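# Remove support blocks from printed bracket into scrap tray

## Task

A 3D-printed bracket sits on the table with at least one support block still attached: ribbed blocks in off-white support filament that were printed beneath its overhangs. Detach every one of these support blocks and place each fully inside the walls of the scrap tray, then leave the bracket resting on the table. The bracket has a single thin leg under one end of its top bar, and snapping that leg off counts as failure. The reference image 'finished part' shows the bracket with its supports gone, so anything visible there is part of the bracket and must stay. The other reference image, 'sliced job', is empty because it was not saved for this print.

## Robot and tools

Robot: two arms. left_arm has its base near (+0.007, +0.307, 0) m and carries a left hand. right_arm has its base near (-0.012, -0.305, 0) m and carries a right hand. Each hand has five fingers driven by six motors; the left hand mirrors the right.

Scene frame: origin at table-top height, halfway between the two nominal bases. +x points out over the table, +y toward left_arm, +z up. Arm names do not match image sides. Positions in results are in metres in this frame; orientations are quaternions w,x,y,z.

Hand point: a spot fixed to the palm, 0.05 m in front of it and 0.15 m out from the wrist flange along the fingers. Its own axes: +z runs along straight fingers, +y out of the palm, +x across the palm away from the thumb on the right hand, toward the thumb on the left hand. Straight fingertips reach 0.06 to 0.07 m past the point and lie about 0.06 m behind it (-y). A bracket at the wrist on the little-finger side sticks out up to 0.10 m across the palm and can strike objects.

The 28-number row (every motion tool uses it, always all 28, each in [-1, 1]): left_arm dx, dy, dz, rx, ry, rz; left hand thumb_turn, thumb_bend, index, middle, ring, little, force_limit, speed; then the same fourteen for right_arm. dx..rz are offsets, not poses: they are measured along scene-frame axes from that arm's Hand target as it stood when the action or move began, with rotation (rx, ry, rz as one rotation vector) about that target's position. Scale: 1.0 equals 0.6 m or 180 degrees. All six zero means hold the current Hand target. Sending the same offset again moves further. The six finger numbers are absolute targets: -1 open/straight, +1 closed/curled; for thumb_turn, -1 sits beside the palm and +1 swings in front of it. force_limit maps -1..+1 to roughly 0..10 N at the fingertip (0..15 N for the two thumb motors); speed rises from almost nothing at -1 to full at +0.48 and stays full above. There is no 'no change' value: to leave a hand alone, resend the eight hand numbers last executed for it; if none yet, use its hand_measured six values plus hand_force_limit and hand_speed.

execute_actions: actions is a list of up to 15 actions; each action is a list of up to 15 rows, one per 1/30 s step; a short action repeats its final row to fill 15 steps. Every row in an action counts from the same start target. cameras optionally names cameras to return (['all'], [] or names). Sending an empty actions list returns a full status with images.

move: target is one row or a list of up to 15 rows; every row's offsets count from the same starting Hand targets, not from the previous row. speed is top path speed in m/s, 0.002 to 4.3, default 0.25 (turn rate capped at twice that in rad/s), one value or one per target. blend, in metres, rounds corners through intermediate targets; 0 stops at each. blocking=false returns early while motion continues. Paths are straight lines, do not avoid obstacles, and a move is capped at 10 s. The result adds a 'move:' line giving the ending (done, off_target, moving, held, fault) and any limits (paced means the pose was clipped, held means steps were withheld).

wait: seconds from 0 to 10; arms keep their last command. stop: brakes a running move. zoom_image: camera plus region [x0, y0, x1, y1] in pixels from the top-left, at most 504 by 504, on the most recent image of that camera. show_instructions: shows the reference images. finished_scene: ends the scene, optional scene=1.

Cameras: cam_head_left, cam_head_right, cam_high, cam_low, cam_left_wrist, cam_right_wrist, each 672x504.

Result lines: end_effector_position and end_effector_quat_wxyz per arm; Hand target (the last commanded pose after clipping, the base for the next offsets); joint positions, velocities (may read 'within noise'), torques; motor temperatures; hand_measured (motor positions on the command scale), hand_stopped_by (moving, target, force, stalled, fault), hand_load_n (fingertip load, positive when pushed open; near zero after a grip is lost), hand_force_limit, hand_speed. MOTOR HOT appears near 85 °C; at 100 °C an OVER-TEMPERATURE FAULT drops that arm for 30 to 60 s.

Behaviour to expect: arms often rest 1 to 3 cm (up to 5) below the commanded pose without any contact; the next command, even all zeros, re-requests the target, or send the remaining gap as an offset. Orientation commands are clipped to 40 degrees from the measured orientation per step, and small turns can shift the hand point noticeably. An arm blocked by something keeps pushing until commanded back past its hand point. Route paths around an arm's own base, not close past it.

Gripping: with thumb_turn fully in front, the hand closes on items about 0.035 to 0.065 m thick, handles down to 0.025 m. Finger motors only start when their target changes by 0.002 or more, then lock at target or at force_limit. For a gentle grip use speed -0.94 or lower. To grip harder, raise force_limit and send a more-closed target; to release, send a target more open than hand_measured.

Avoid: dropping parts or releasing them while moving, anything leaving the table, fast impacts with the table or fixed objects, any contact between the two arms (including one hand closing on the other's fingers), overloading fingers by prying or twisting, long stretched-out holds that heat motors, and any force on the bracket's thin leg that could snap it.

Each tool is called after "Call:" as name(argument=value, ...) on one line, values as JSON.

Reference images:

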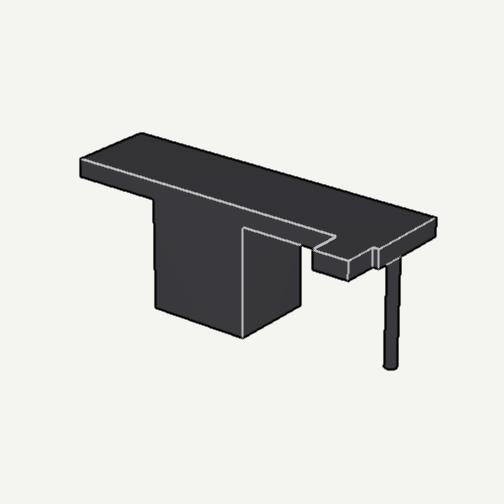

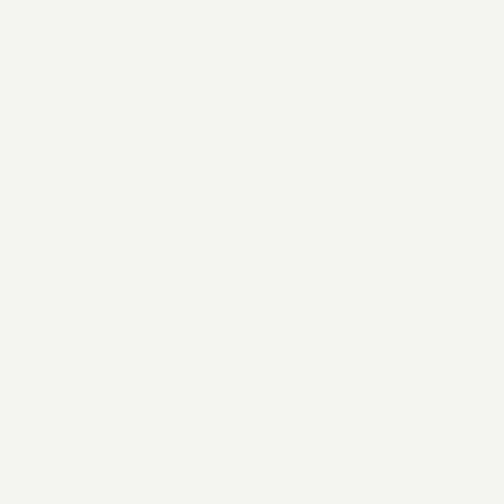

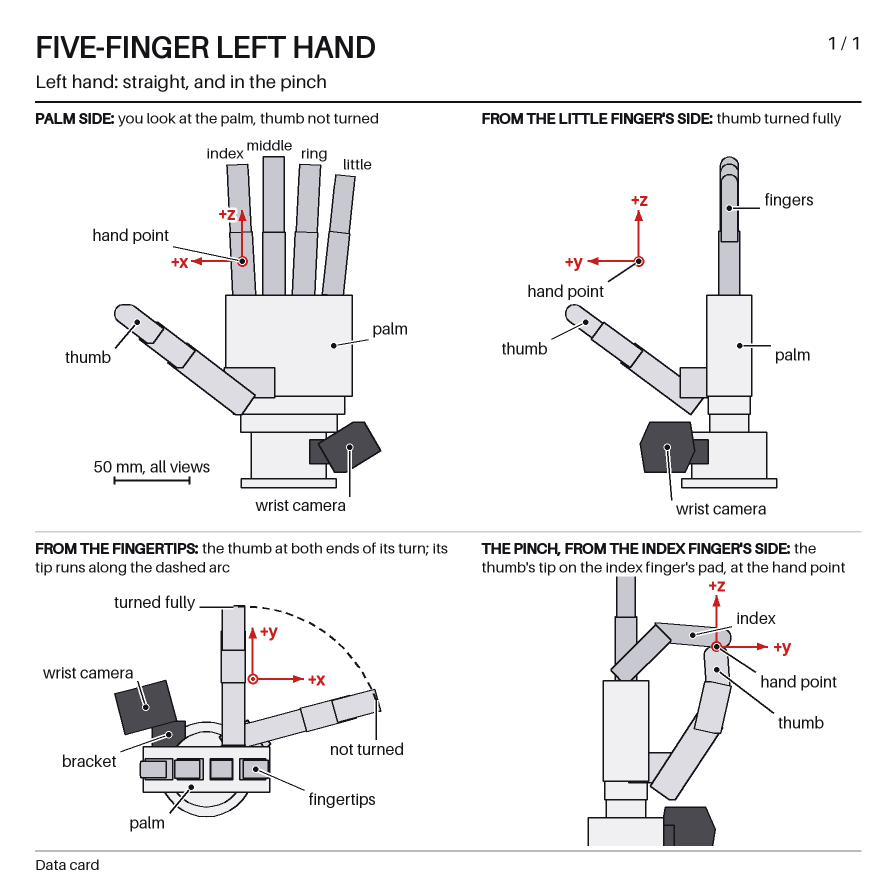

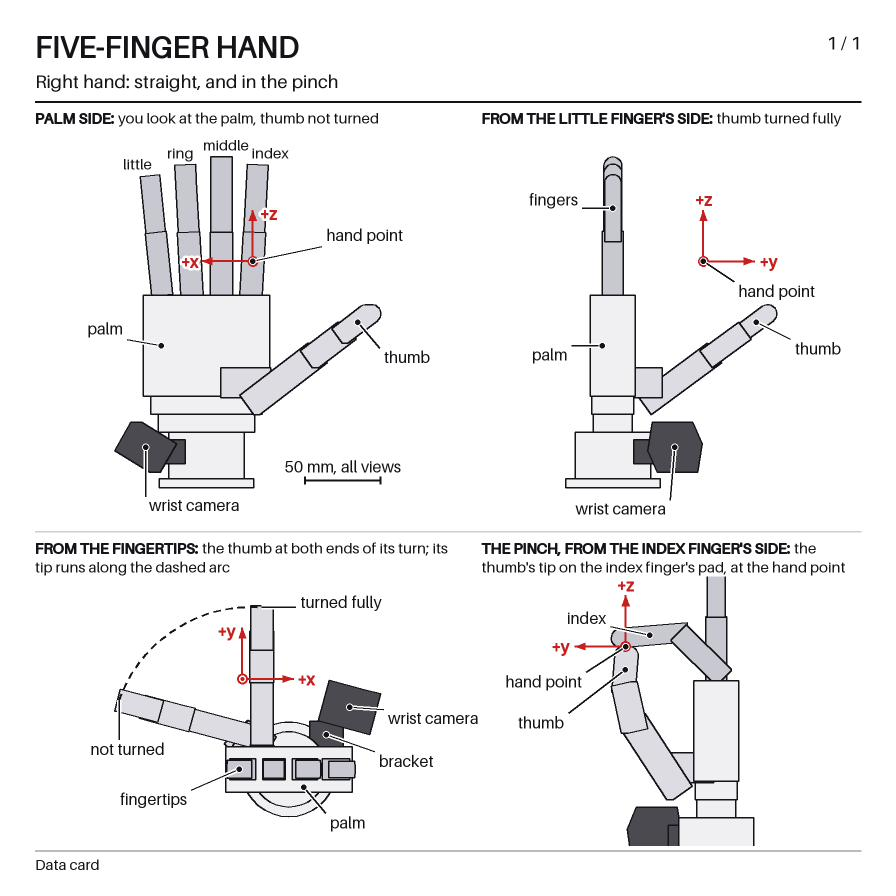

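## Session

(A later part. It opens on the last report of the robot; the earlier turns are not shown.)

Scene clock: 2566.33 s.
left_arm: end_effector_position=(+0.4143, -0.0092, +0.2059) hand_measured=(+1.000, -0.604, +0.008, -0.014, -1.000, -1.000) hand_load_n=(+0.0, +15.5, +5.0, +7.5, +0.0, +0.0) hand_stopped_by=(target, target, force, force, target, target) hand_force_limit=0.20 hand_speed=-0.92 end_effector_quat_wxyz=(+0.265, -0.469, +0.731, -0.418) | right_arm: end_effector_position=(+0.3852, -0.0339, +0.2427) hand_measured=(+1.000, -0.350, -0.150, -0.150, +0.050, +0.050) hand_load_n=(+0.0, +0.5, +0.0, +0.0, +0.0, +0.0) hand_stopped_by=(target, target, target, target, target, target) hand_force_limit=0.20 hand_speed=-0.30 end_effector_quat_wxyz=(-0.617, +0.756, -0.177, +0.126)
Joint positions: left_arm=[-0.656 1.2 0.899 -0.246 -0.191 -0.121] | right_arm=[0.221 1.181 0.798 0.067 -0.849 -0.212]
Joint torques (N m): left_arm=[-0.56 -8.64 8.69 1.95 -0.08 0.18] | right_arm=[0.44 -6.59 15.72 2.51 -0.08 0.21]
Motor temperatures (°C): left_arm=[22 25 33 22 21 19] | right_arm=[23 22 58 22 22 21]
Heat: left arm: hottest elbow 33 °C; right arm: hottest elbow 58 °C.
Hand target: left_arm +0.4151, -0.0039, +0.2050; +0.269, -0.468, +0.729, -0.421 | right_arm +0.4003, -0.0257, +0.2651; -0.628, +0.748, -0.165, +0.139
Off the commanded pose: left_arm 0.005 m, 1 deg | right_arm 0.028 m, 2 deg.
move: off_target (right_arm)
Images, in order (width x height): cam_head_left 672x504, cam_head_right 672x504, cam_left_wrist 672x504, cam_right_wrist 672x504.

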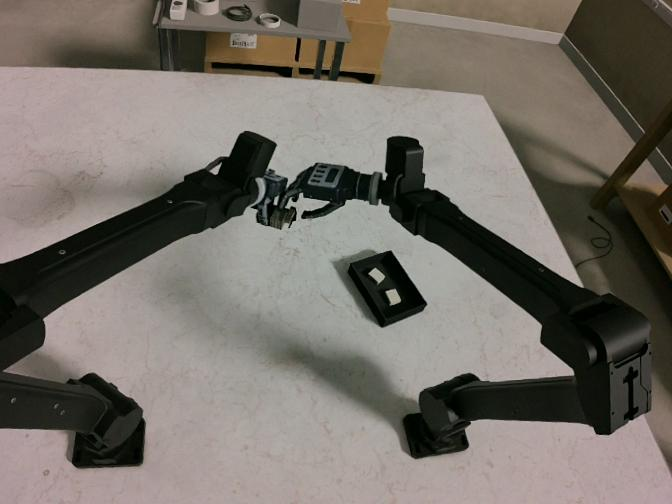

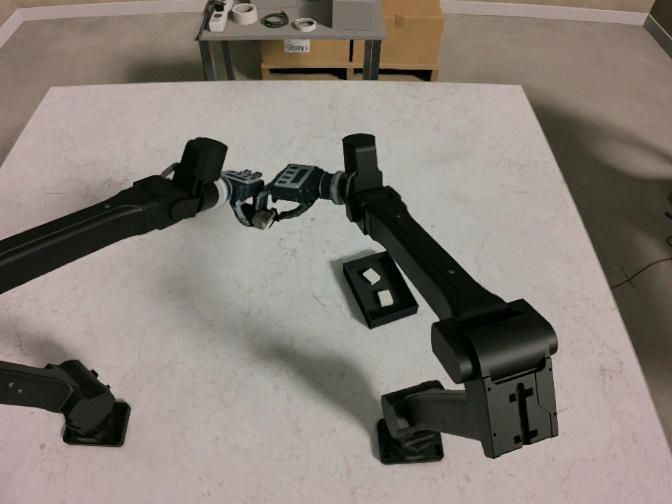

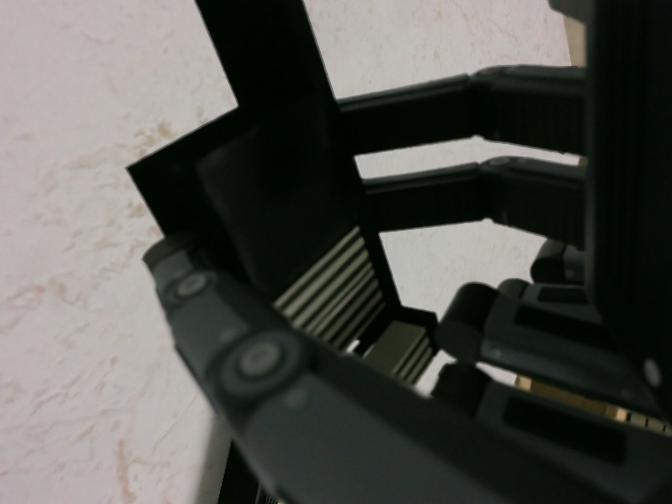

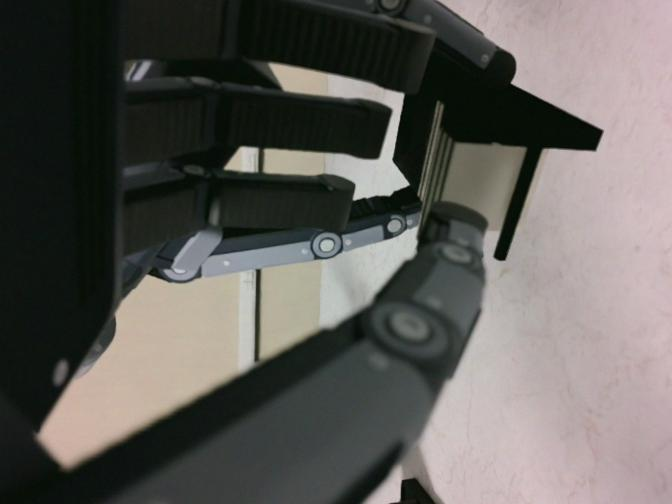

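Call:
zoom_image(camera="cam_right_wrist", region=[300, 0, 620, 290])

Call:
zoom_image(camera="cam_left_wrist", region=[280, 200, 600, 490])

Scaled by 1.575 from the camera's 672x504 image, which has a finer 960x720 frame.

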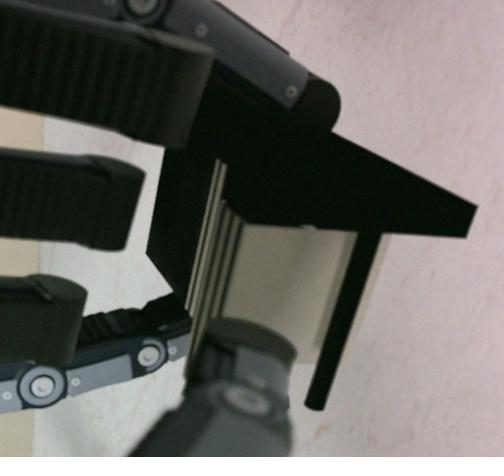

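Scaled by 1.575 from the camera's 672x504 image, which has a finer 960x720 frame.

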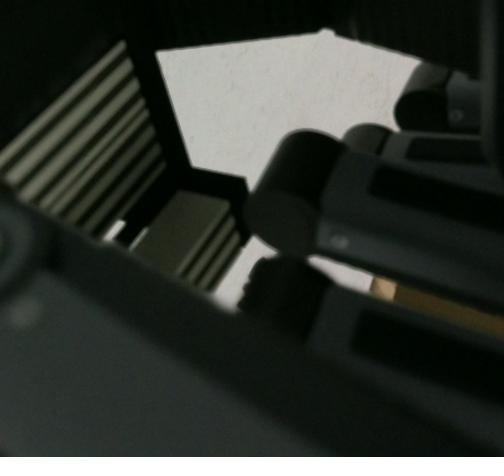

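Call:
zoom_image(camera="cam_right_wrist", region=[400, 90, 560, 270])

Scaled by 2.800 from the camera's 672x504 image, which has a finer 960x720 frame.

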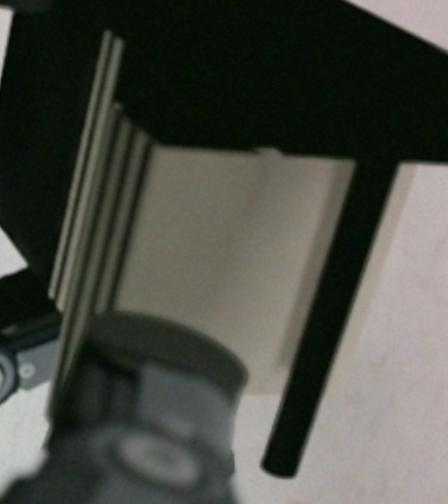

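Call:
move(target=[0, 0, 0, 0, 0, 0, 1, -0.6, 0.2, 0.2, -1, -1, 0.2, -0.92, 0.0063, 0.0215, -0.0112, 0, 0, 0, 1, -0.07, -0.15, -0.15, 0.05, 0.05, 0.2, -0.3], speed=0.05, cameras=["cam_right_wrist", "cam_left_wrist"])

Scene clock: 2621.27 s.
left_arm: end_effector_position=(+0.4165, -0.0063, +0.2060) hand_measured=(+1.000, -0.604, +0.008, -0.014, -1.000, -1.000) hand_load_n=(+0.0, +16.0, +5.0, +7.0, +0.0, +0.0) hand_stopped_by=(target, target, force, force, target, target) hand_force_limit=0.20 hand_speed=-0.92 end_effector_quat_wxyz=(+0.267, -0.471, +0.730, -0.417) | right_arm: end_effector_position=(+0.3893, -0.0237, +0.2354) hand_measured=(+1.000, -0.070, -0.150, -0.150, +0.050, +0.050) hand_load_n=(+0.0, +0.0, +0.0, -0.5, +0.0, -0.5) hand_stopped_by=(target, target, target, target, target, target) hand_force_limit=0.20 hand_speed=-0.30 end_effector_quat_wxyz=(-0.616, +0.756, -0.179, +0.127)
Joint positions: left_arm=[-0.65 1.199 0.899 -0.246 -0.192 -0.119] | right_arm=[0.246 1.208 0.798 0.099 -0.82 -0.201]
Joint torques (N m): left_arm=[-1.03 -8.82 8.7 1.98 -0.05 0.16] | right_arm=[0.73 -6.89 15.77 2.51 -0.07 0.21]
Motor temperatures (°C): left_arm=[22 25 33 22 21 19] | right_arm=[23 22 56 22 21 21]
Heat: left arm: hottest elbow 33 °C; right arm: hottest elbow 56 °C.
Hand target: left_arm +0.4150, -0.0040, +0.2051; +0.269, -0.468, +0.729, -0.421 | right_arm +0.4040, -0.0128, +0.2583; -0.628, +0.748, -0.165, +0.138
Off the commanded pose: left_arm 0.003 m, 1 deg | right_arm 0.029 m, 3 deg.
move: off_target (right_arm)
Images, in order (width x height): cam_left_wrist 672x504, cam_right_wrist 672x504.

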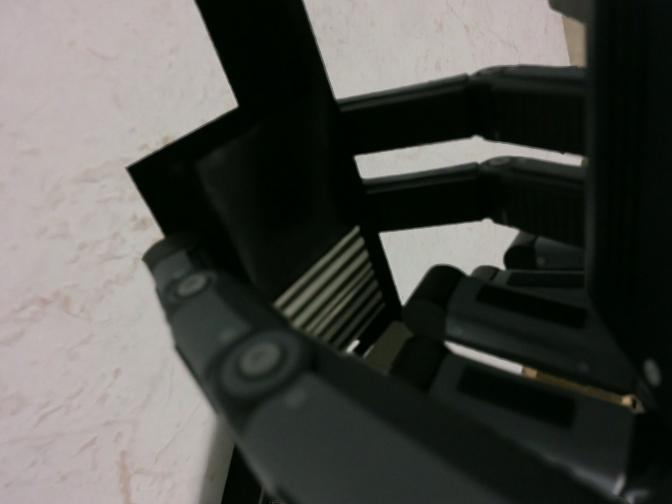

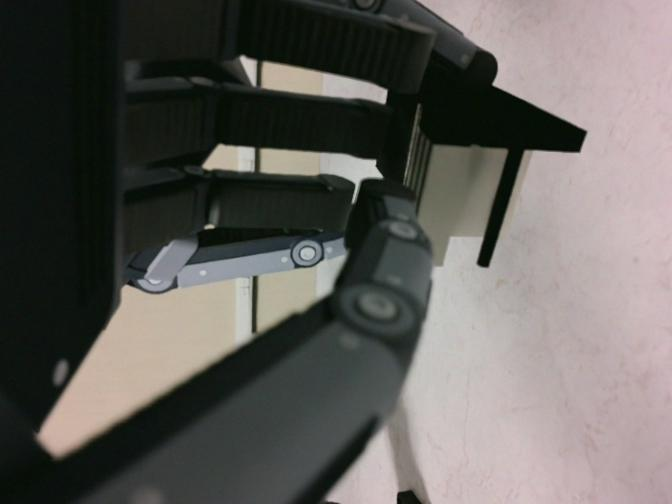

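Call:
zoom_image(camera="cam_right_wrist", region=[330, 70, 550, 290])

Call:
zoom_image(camera="cam_left_wrist", region=[280, 210, 560, 490])

Scaled by 2.291 from the camera's 672x504 image, which has a finer 960x720 frame.

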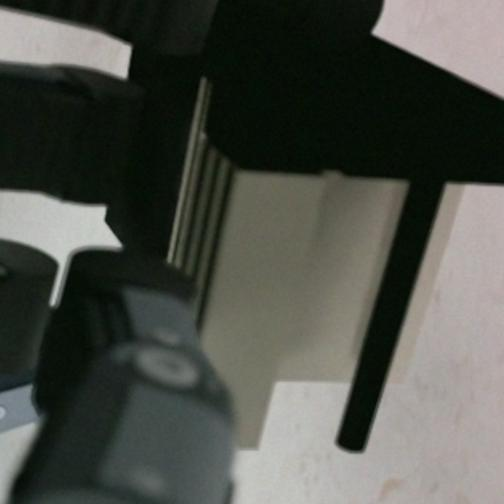

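Scaled by 1.800 from the camera's 672x504 image, which has a finer 960x720 frame.

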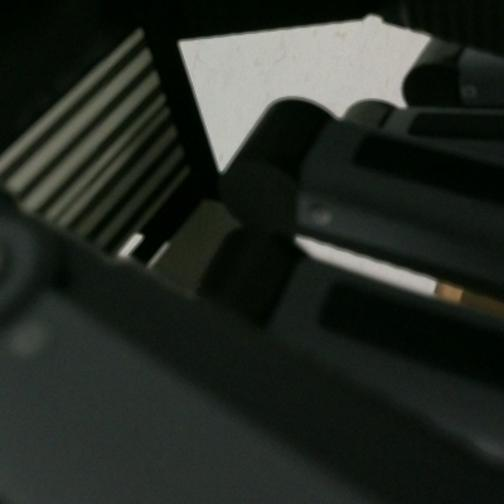

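Call:
wait(seconds=0.1, cameras=["cam_head_left", "cam_head_right", "cam_high", "cam_low"])

Call:
zoom_image(camera="cam_head_left", region=[240, 150, 360, 240])

Call:
zoom_image(camera="cam_head_right", region=[220, 140, 340, 240])

Call:
zoom_image(camera="cam_low", region=[190, 210, 330, 330])

Scene clock: 2649.50 s.
left_arm: end_effector_position=(+0.4165, -0.0063, +0.2060) hand_measured=(+1.000, -0.604, +0.008, -0.014, -1.000, -1.000) hand_load_n=(+0.0, +15.5, +5.0, +7.5, +0.0, +0.0) hand_stopped_by=(target, target, force, force, target, target) hand_force_limit=0.20 hand_speed=-0.92 end_effector_quat_wxyz=(+0.267, -0.471, +0.730, -0.417) | right_arm: end_effector_position=(+0.3894, -0.0238, +0.2354) hand_measured=(+1.000, -0.070, -0.150, -0.150, +0.050, +0.050) hand_load_n=(+0.0, +0.0, +0.0, -0.5, +0.0, +0.0) hand_stopped_by=(target, target, target, target, target, target) hand_force_limit=0.20 hand_speed=-0.30 end_effector_quat_wxyz=(-0.616, +0.756, -0.179, +0.127)
Joint positions: left_arm=[-0.65 1.199 0.899 -0.246 -0.192 -0.119] | right_arm=[0.246 1.208 0.798 0.099 -0.82 -0.2]
Joint torques (N m): left_arm=[-1.03 -8.7 8.68 1.98 -0.04 0.16] | right_arm=[0.73 -6.83 15.77 2.56 -0.07 0.23]
Motor temperatures (°C): left_arm=[22 25 33 22 20 19] | right_arm=[23 22 56 22 21 21]
Heat: left arm: hottest elbow 33 °C; right arm: hottest elbow 56 °C.
Hand target: left_arm +0.4150, -0.0040, +0.2051; +0.269, -0.468, +0.729, -0.421 | right_arm +0.4041, -0.0128, +0.2583; -0.628, +0.748, -0.165, +0.138
Off the commanded pose: left_arm 0.003 m, 1 deg | right_arm 0.029 m, 3 deg.
wait: 0.10 s; at rest from the start
Images, in order (width x height): cam_head_left 672x504, cam_head_right 672x504, cam_high 672x504, cam_low 672x504.

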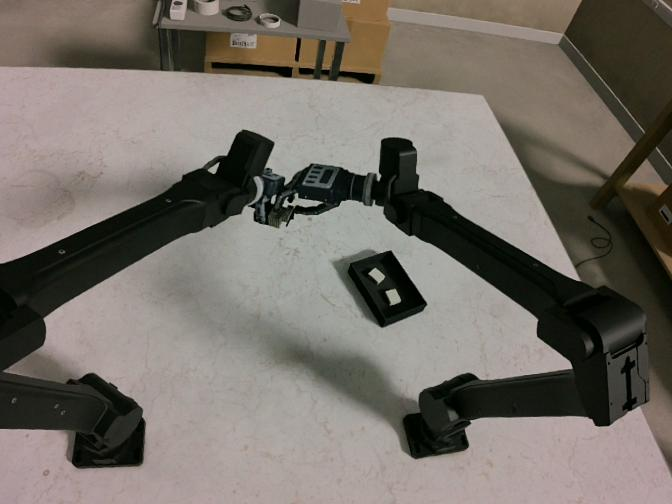

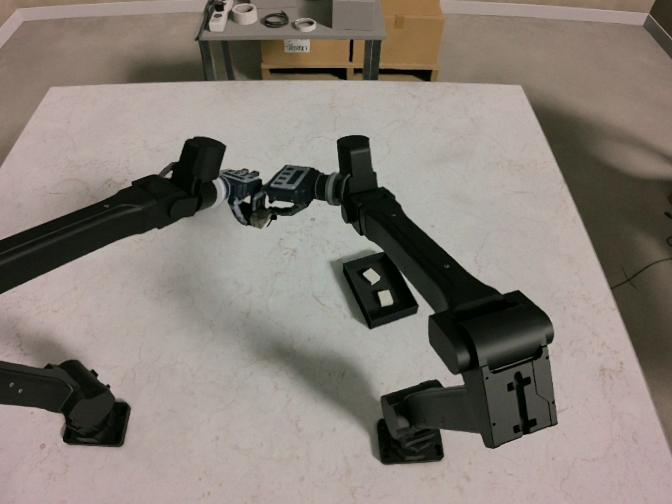

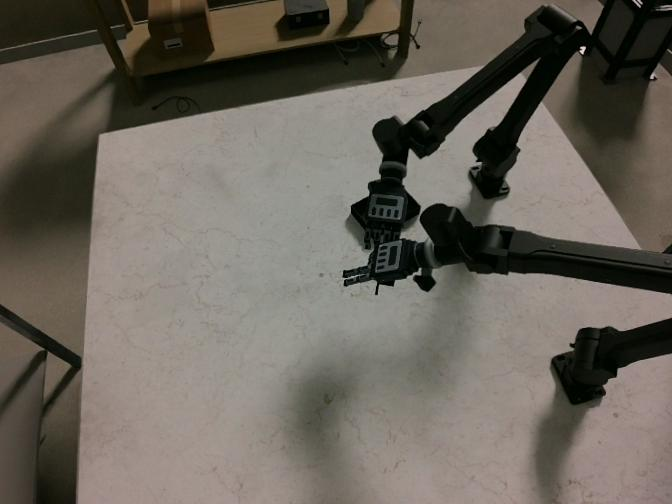

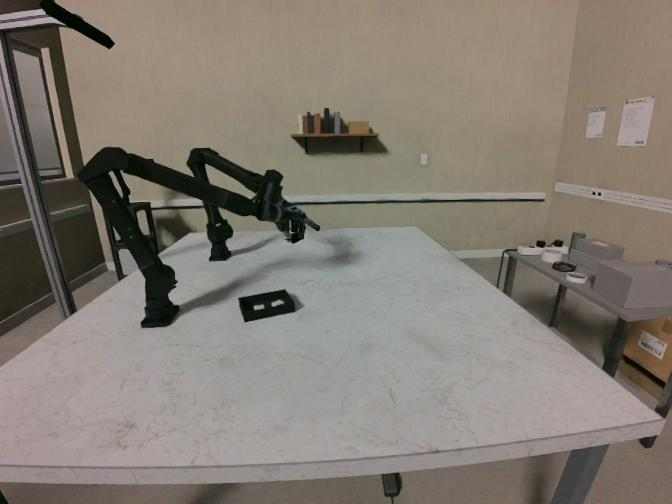

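Scaled by 4.200 from the camera's 672x504 image, which has a finer 960x720 frame.

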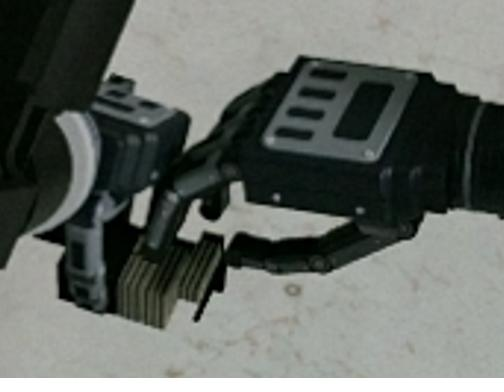

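Scaled by 4.200 from the camera's 672x504 image, which has a finer 960x720 frame.

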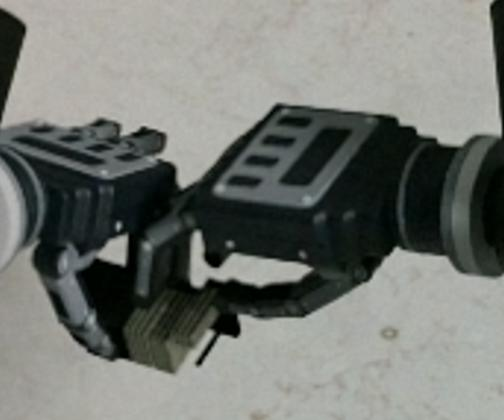

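Scaled by 3.600 from the camera's 672x504 image, which has a finer 960x720 frame.

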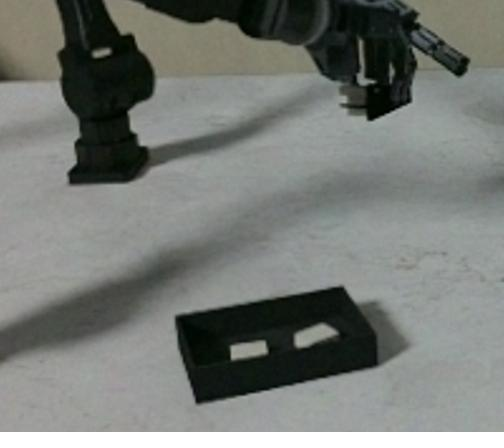

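Call:
move(target=[0, 0, 0, 0, 0, 0, 1, -0.6, 0.2, 0.2, -1, -1, 0.2, -0.92, 0.0012, 0.0143, -0.008, 0, 0, 0, 1, -0.07, -0.15, -0.15, 0.05, 0.05, 0.2, -0.3], speed=0.05, cameras=["cam_right_wrist", "cam_left_wrist", "cam_head_left", "cam_head_right"])

Call:
zoom_image(camera="cam_head_left", region=[240, 170, 340, 240])

Call:
zoom_image(camera="cam_head_right", region=[220, 160, 320, 240])

Call:
zoom_image(camera="cam_right_wrist", region=[330, 70, 550, 290])

Scene clock: 2673.33 s.
left_arm: end_effector_position=(+0.4197, -0.0018, +0.2061) hand_measured=(+1.000, -0.604, +0.008, -0.014, -1.000, -1.000) hand_load_n=(+0.0, +16.0, +5.0, +7.5, +0.0, -0.5) hand_stopped_by=(target, target, force, force, target, target) hand_force_limit=0.20 hand_speed=-0.92 end_effector_quat_wxyz=(+0.271, -0.474, +0.728, -0.415) | right_arm: end_effector_position=(+0.3921, -0.0179, +0.2326) hand_measured=(+1.000, -0.070, -0.150, -0.150, +0.050, +0.050) hand_load_n=(+0.0, +0.0, +0.0, -1.0, +0.0, +0.0) hand_stopped_by=(target, target, target, target, target, target) hand_force_limit=0.20 hand_speed=-0.30 end_effector_quat_wxyz=(-0.616, +0.756, -0.180, +0.130)
Joint positions: left_arm=[-0.642 1.199 0.899 -0.246 -0.197 -0.116] | right_arm=[0.261 1.22 0.798 0.12 -0.8 -0.194]
Joint torques (N m): left_arm=[-1.61 -8.59 8.68 1.96 0.18 0.13] | right_arm=[1.14 -6.83 15.53 2.63 -0.08 0.23]
Motor temperatures (°C): left_arm=[22 25 33 22 20 19] | right_arm=[23 22 56 22 21 21]
Heat: left arm: hottest elbow 33 °C; right arm: hottest elbow 56 °C.
Hand target: left_arm +0.4150, -0.0039, +0.2049; +0.269, -0.468, +0.729, -0.421 | right_arm +0.4048, -0.0042, +0.2536; -0.628, +0.748, -0.165, +0.138
Off the commanded pose: left_arm 0.005 m, 1 deg | right_arm 0.028 m, 3 deg.
move: off_target (right_arm)
Images, in order (width x height): cam_head_left 672x504, cam_head_right 672x504, cam_left_wrist 672x504, cam_right_wrist 672x504.

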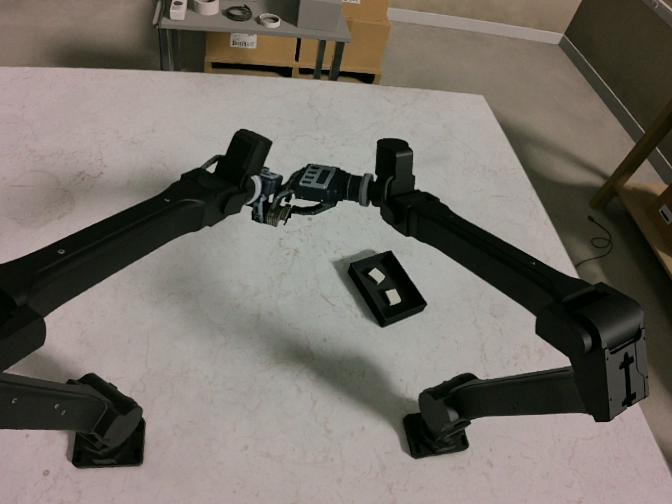

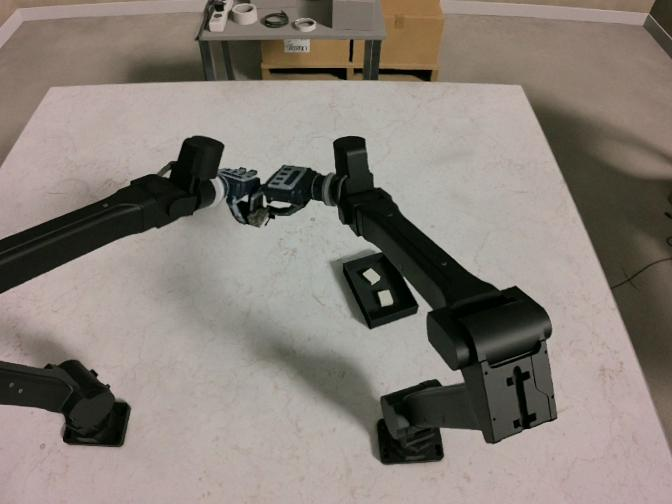

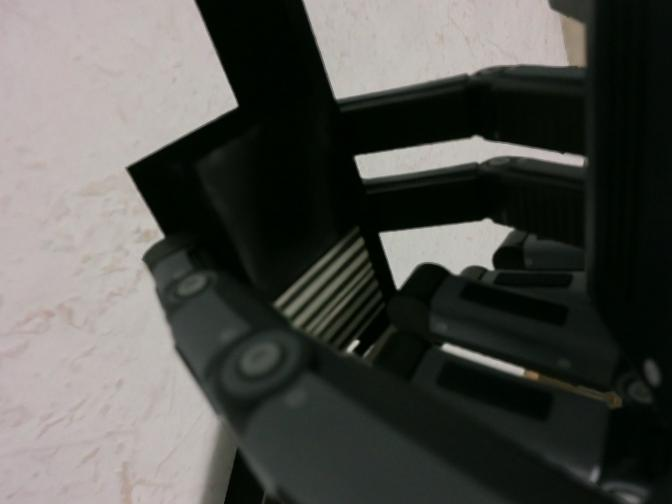

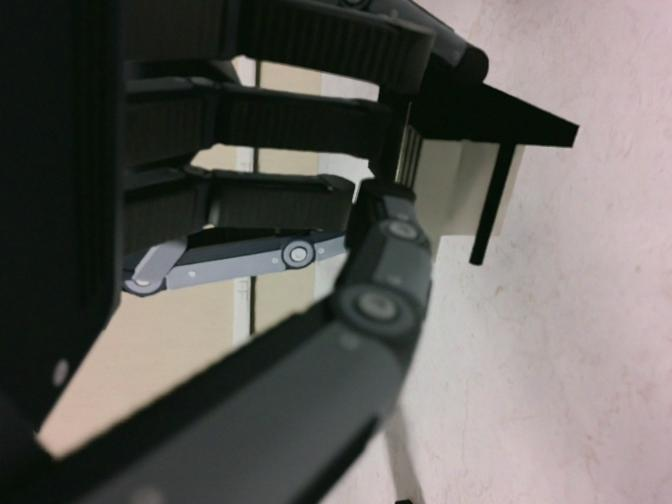

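Scaled by 5.040 from the camera's 672x504 image, which has a finer 960x720 frame.

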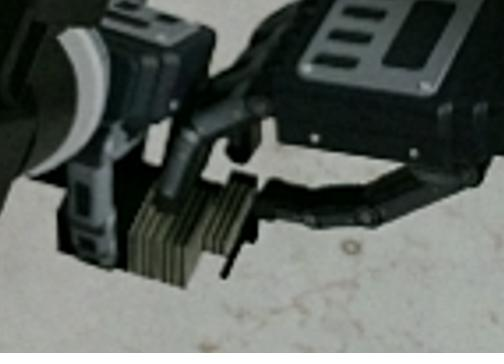

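Scaled by 5.040 from the camera's 672x504 image, which has a finer 960x720 frame.

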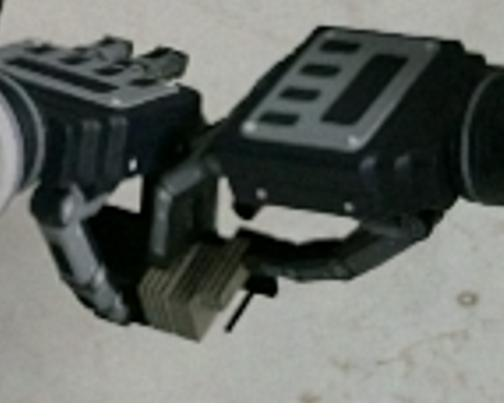

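Scaled by 2.291 from the camera's 672x504 image, which has a finer 960x720 frame.

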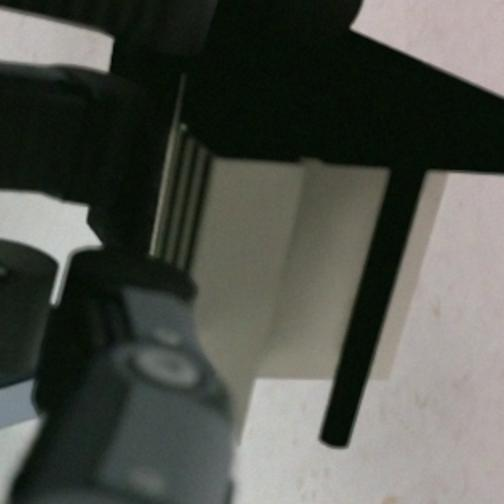

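Call:
move(target=[0, 0, 0, 0, 0, 0, 1, -0.6, 0.2, 0.2, -1, -1, 0.2, -0.92, -0.0117, -0.0252, 0.0, 0, 0, 0, 1, -0.07, -0.15, -0.15, 0.05, 0.05, 0.2, -0.3], speed=0.05, cameras=["cam_right_wrist", "cam_left_wrist", "cam_head_left", "cam_head_right"])

Call:
zoom_image(camera="cam_head_left", region=[240, 170, 340, 240])

Call:
zoom_image(camera="cam_head_right", region=[220, 160, 320, 240])

Call:
zoom_image(camera="cam_right_wrist", region=[330, 70, 550, 290])

Scene clock: 2730.87 s.
left_arm: end_effector_position=(+0.4190, -0.0025, +0.2075) hand_measured=(+1.000, -0.604, +0.008, -0.014, -1.000, -1.000) hand_load_n=(+0.0, +15.5, +5.0, +7.5, +0.0, +0.0) hand_stopped_by=(target, target, force, force, target, target) hand_force_limit=0.20 hand_speed=-0.92 end_effector_quat_wxyz=(+0.270, -0.473, +0.728, -0.417) | right_arm: end_effector_position=(+0.3890, -0.0191, +0.2363) hand_measured=(+1.000, -0.070, -0.150, -0.150, +0.050, +0.050) hand_load_n=(+0.0, +0.0, +0.0, -0.5, +0.0, +0.0) hand_stopped_by=(target, target, target, target, target, target) hand_force_limit=0.20 hand_speed=-0.30 end_effector_quat_wxyz=(-0.621, +0.754, -0.174, +0.125)
Joint positions: left_arm=[-0.642 1.196 0.899 -0.246 -0.192 -0.116] | right_arm=[0.254 1.214 0.798 0.12 -0.825 -0.193]
Joint torques (N m): left_arm=[-1.61 -8.47 8.7 1.98 -0.01 0.13] | right_arm=[-0.56 -8.7 13.56 1.96 -0.23 0.11]
Motor temperatures (°C): left_arm=[22 25 33 22 21 19] | right_arm=[23 22 55 22 21 21]
Heat: left arm: hottest elbow 33 °C; right arm: hottest elbow 55 °C.
Hand target: left_arm +0.4150, -0.0040, +0.2051; +0.269, -0.468, +0.729, -0.421 | right_arm +0.3978, -0.0193, +0.2535; -0.628, +0.748, -0.165, +0.138
Off the commanded pose: left_arm 0.005 m, 1 deg | right_arm 0.019 m, 2 deg.
move: off_target (right_arm)
Images, in order (width x height): cam_head_left 672x504, cam_head_right 672x504, cam_left_wrist 672x504, cam_right_wrist 672x504.

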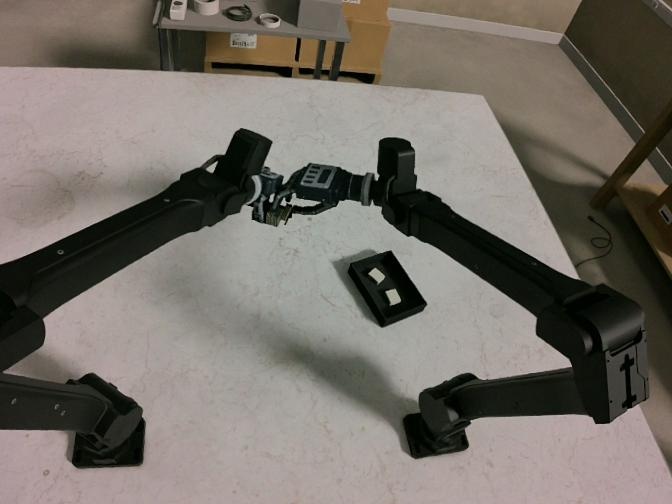

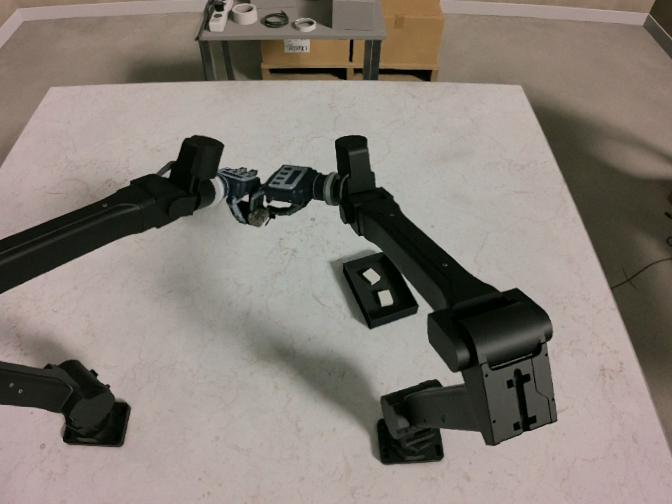

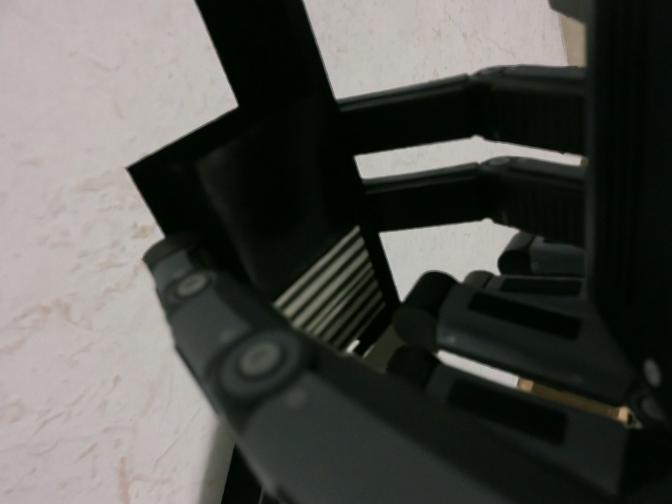

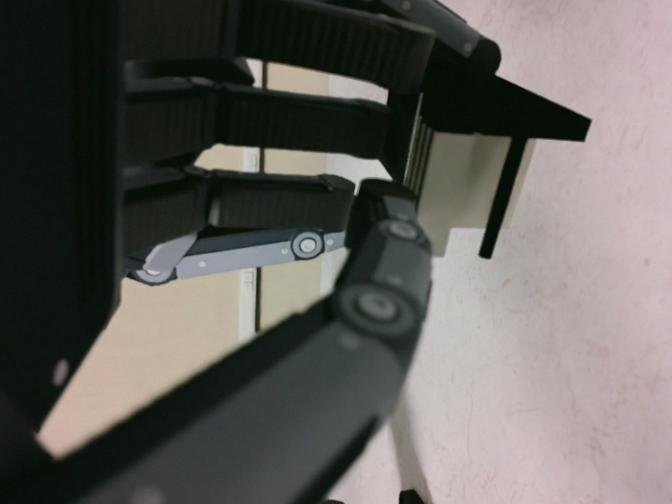

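Scaled by 5.040 from the camera's 672x504 image, which has a finer 960x720 frame.

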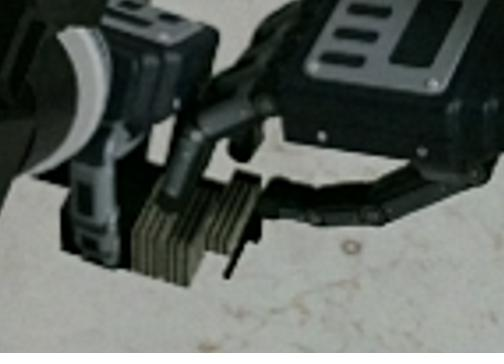

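Scaled by 5.040 from the camera's 672x504 image, which has a finer 960x720 frame.

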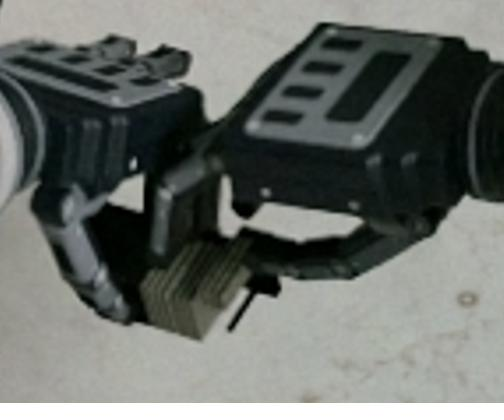

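Scaled by 2.291 from the camera's 672x504 image, which has a finer 960x720 frame.

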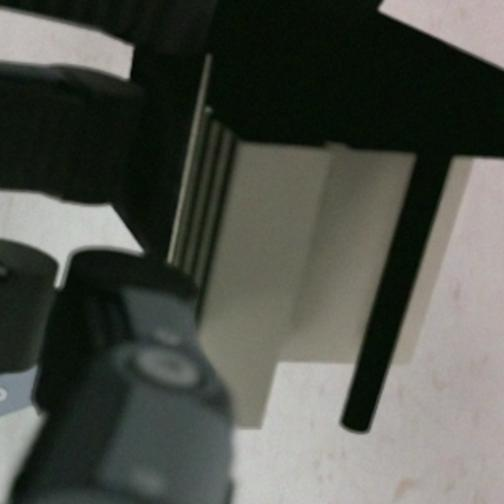

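Call:
wait(seconds=0.1, cameras=["cam_low", "cam_high"])

Call:
zoom_image(camera="cam_low", region=[260, 200, 330, 260])

Call:
zoom_image(camera="cam_high", region=[330, 180, 430, 310])

Scene clock: 2787.43 s.
left_arm: end_effector_position=(+0.4190, -0.0025, +0.2075) hand_measured=(+1.000, -0.604, +0.008, -0.014, -1.000, -1.000) hand_load_n=(+0.0, +15.5, +5.0, +7.5, +0.0, +0.0) hand_stopped_by=(target, target, force, force, target, target) hand_force_limit=0.20 hand_speed=-0.92 end_effector_quat_wxyz=(+0.270, -0.473, +0.728, -0.417) | right_arm: end_effector_position=(+0.3890, -0.0191, +0.2363) hand_measured=(+1.000, -0.070, -0.150, -0.150, +0.050, +0.050) hand_load_n=(+0.0, +0.0, +0.0, -0.5, +0.0, +0.0) hand_stopped_by=(target, target, target, target, target, target) hand_force_limit=0.20 hand_speed=-0.30 end_effector_quat_wxyz=(-0.621, +0.754, -0.174, +0.125)
Joint positions: left_arm=[-0.642 1.196 0.899 -0.246 -0.192 -0.116] | right_arm=[0.254 1.214 0.798 0.12 -0.825 -0.193]
Joint torques (N m): left_arm=[-1.67 -8.41 8.69 1.98 -0.01 0.13] | right_arm=[-0.56 -8.7 13.56 1.96 -0.23 0.11]
Heat: left arm: hottest elbow 33 °C; right arm: hottest elbow 53 °C.
Hand target: left_arm +0.4150, -0.0040, +0.2051; +0.269, -0.468, +0.729, -0.421 | right_arm +0.3978, -0.0193, +0.2535; -0.628, +0.748, -0.165, +0.138
Off the commanded pose: left_arm 0.005 m, 1 deg | right_arm 0.019 m, 2 deg.
wait: 0.10 s; at rest from the start
Images, in order (width x height): cam_high 672x504, cam_low 672x504.

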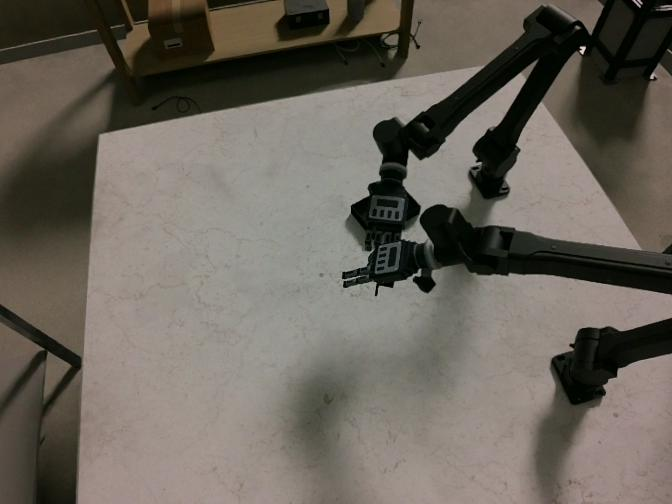

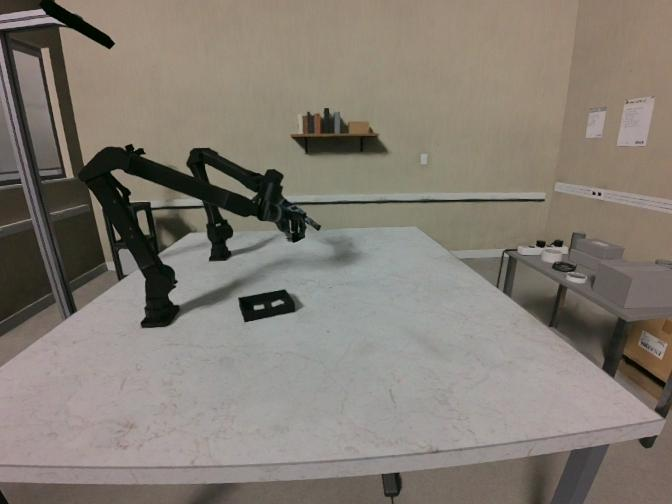

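Scaled by 7.200 from the camera's 672x504 image, which has a finer 960x720 frame.

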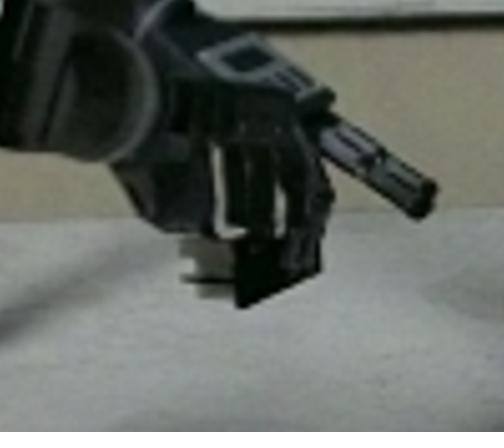

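Scaled by 3.877 from the camera's 672x504 image, which has a finer 960x720 frame.

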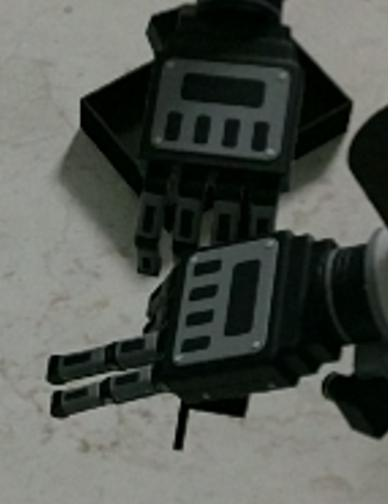

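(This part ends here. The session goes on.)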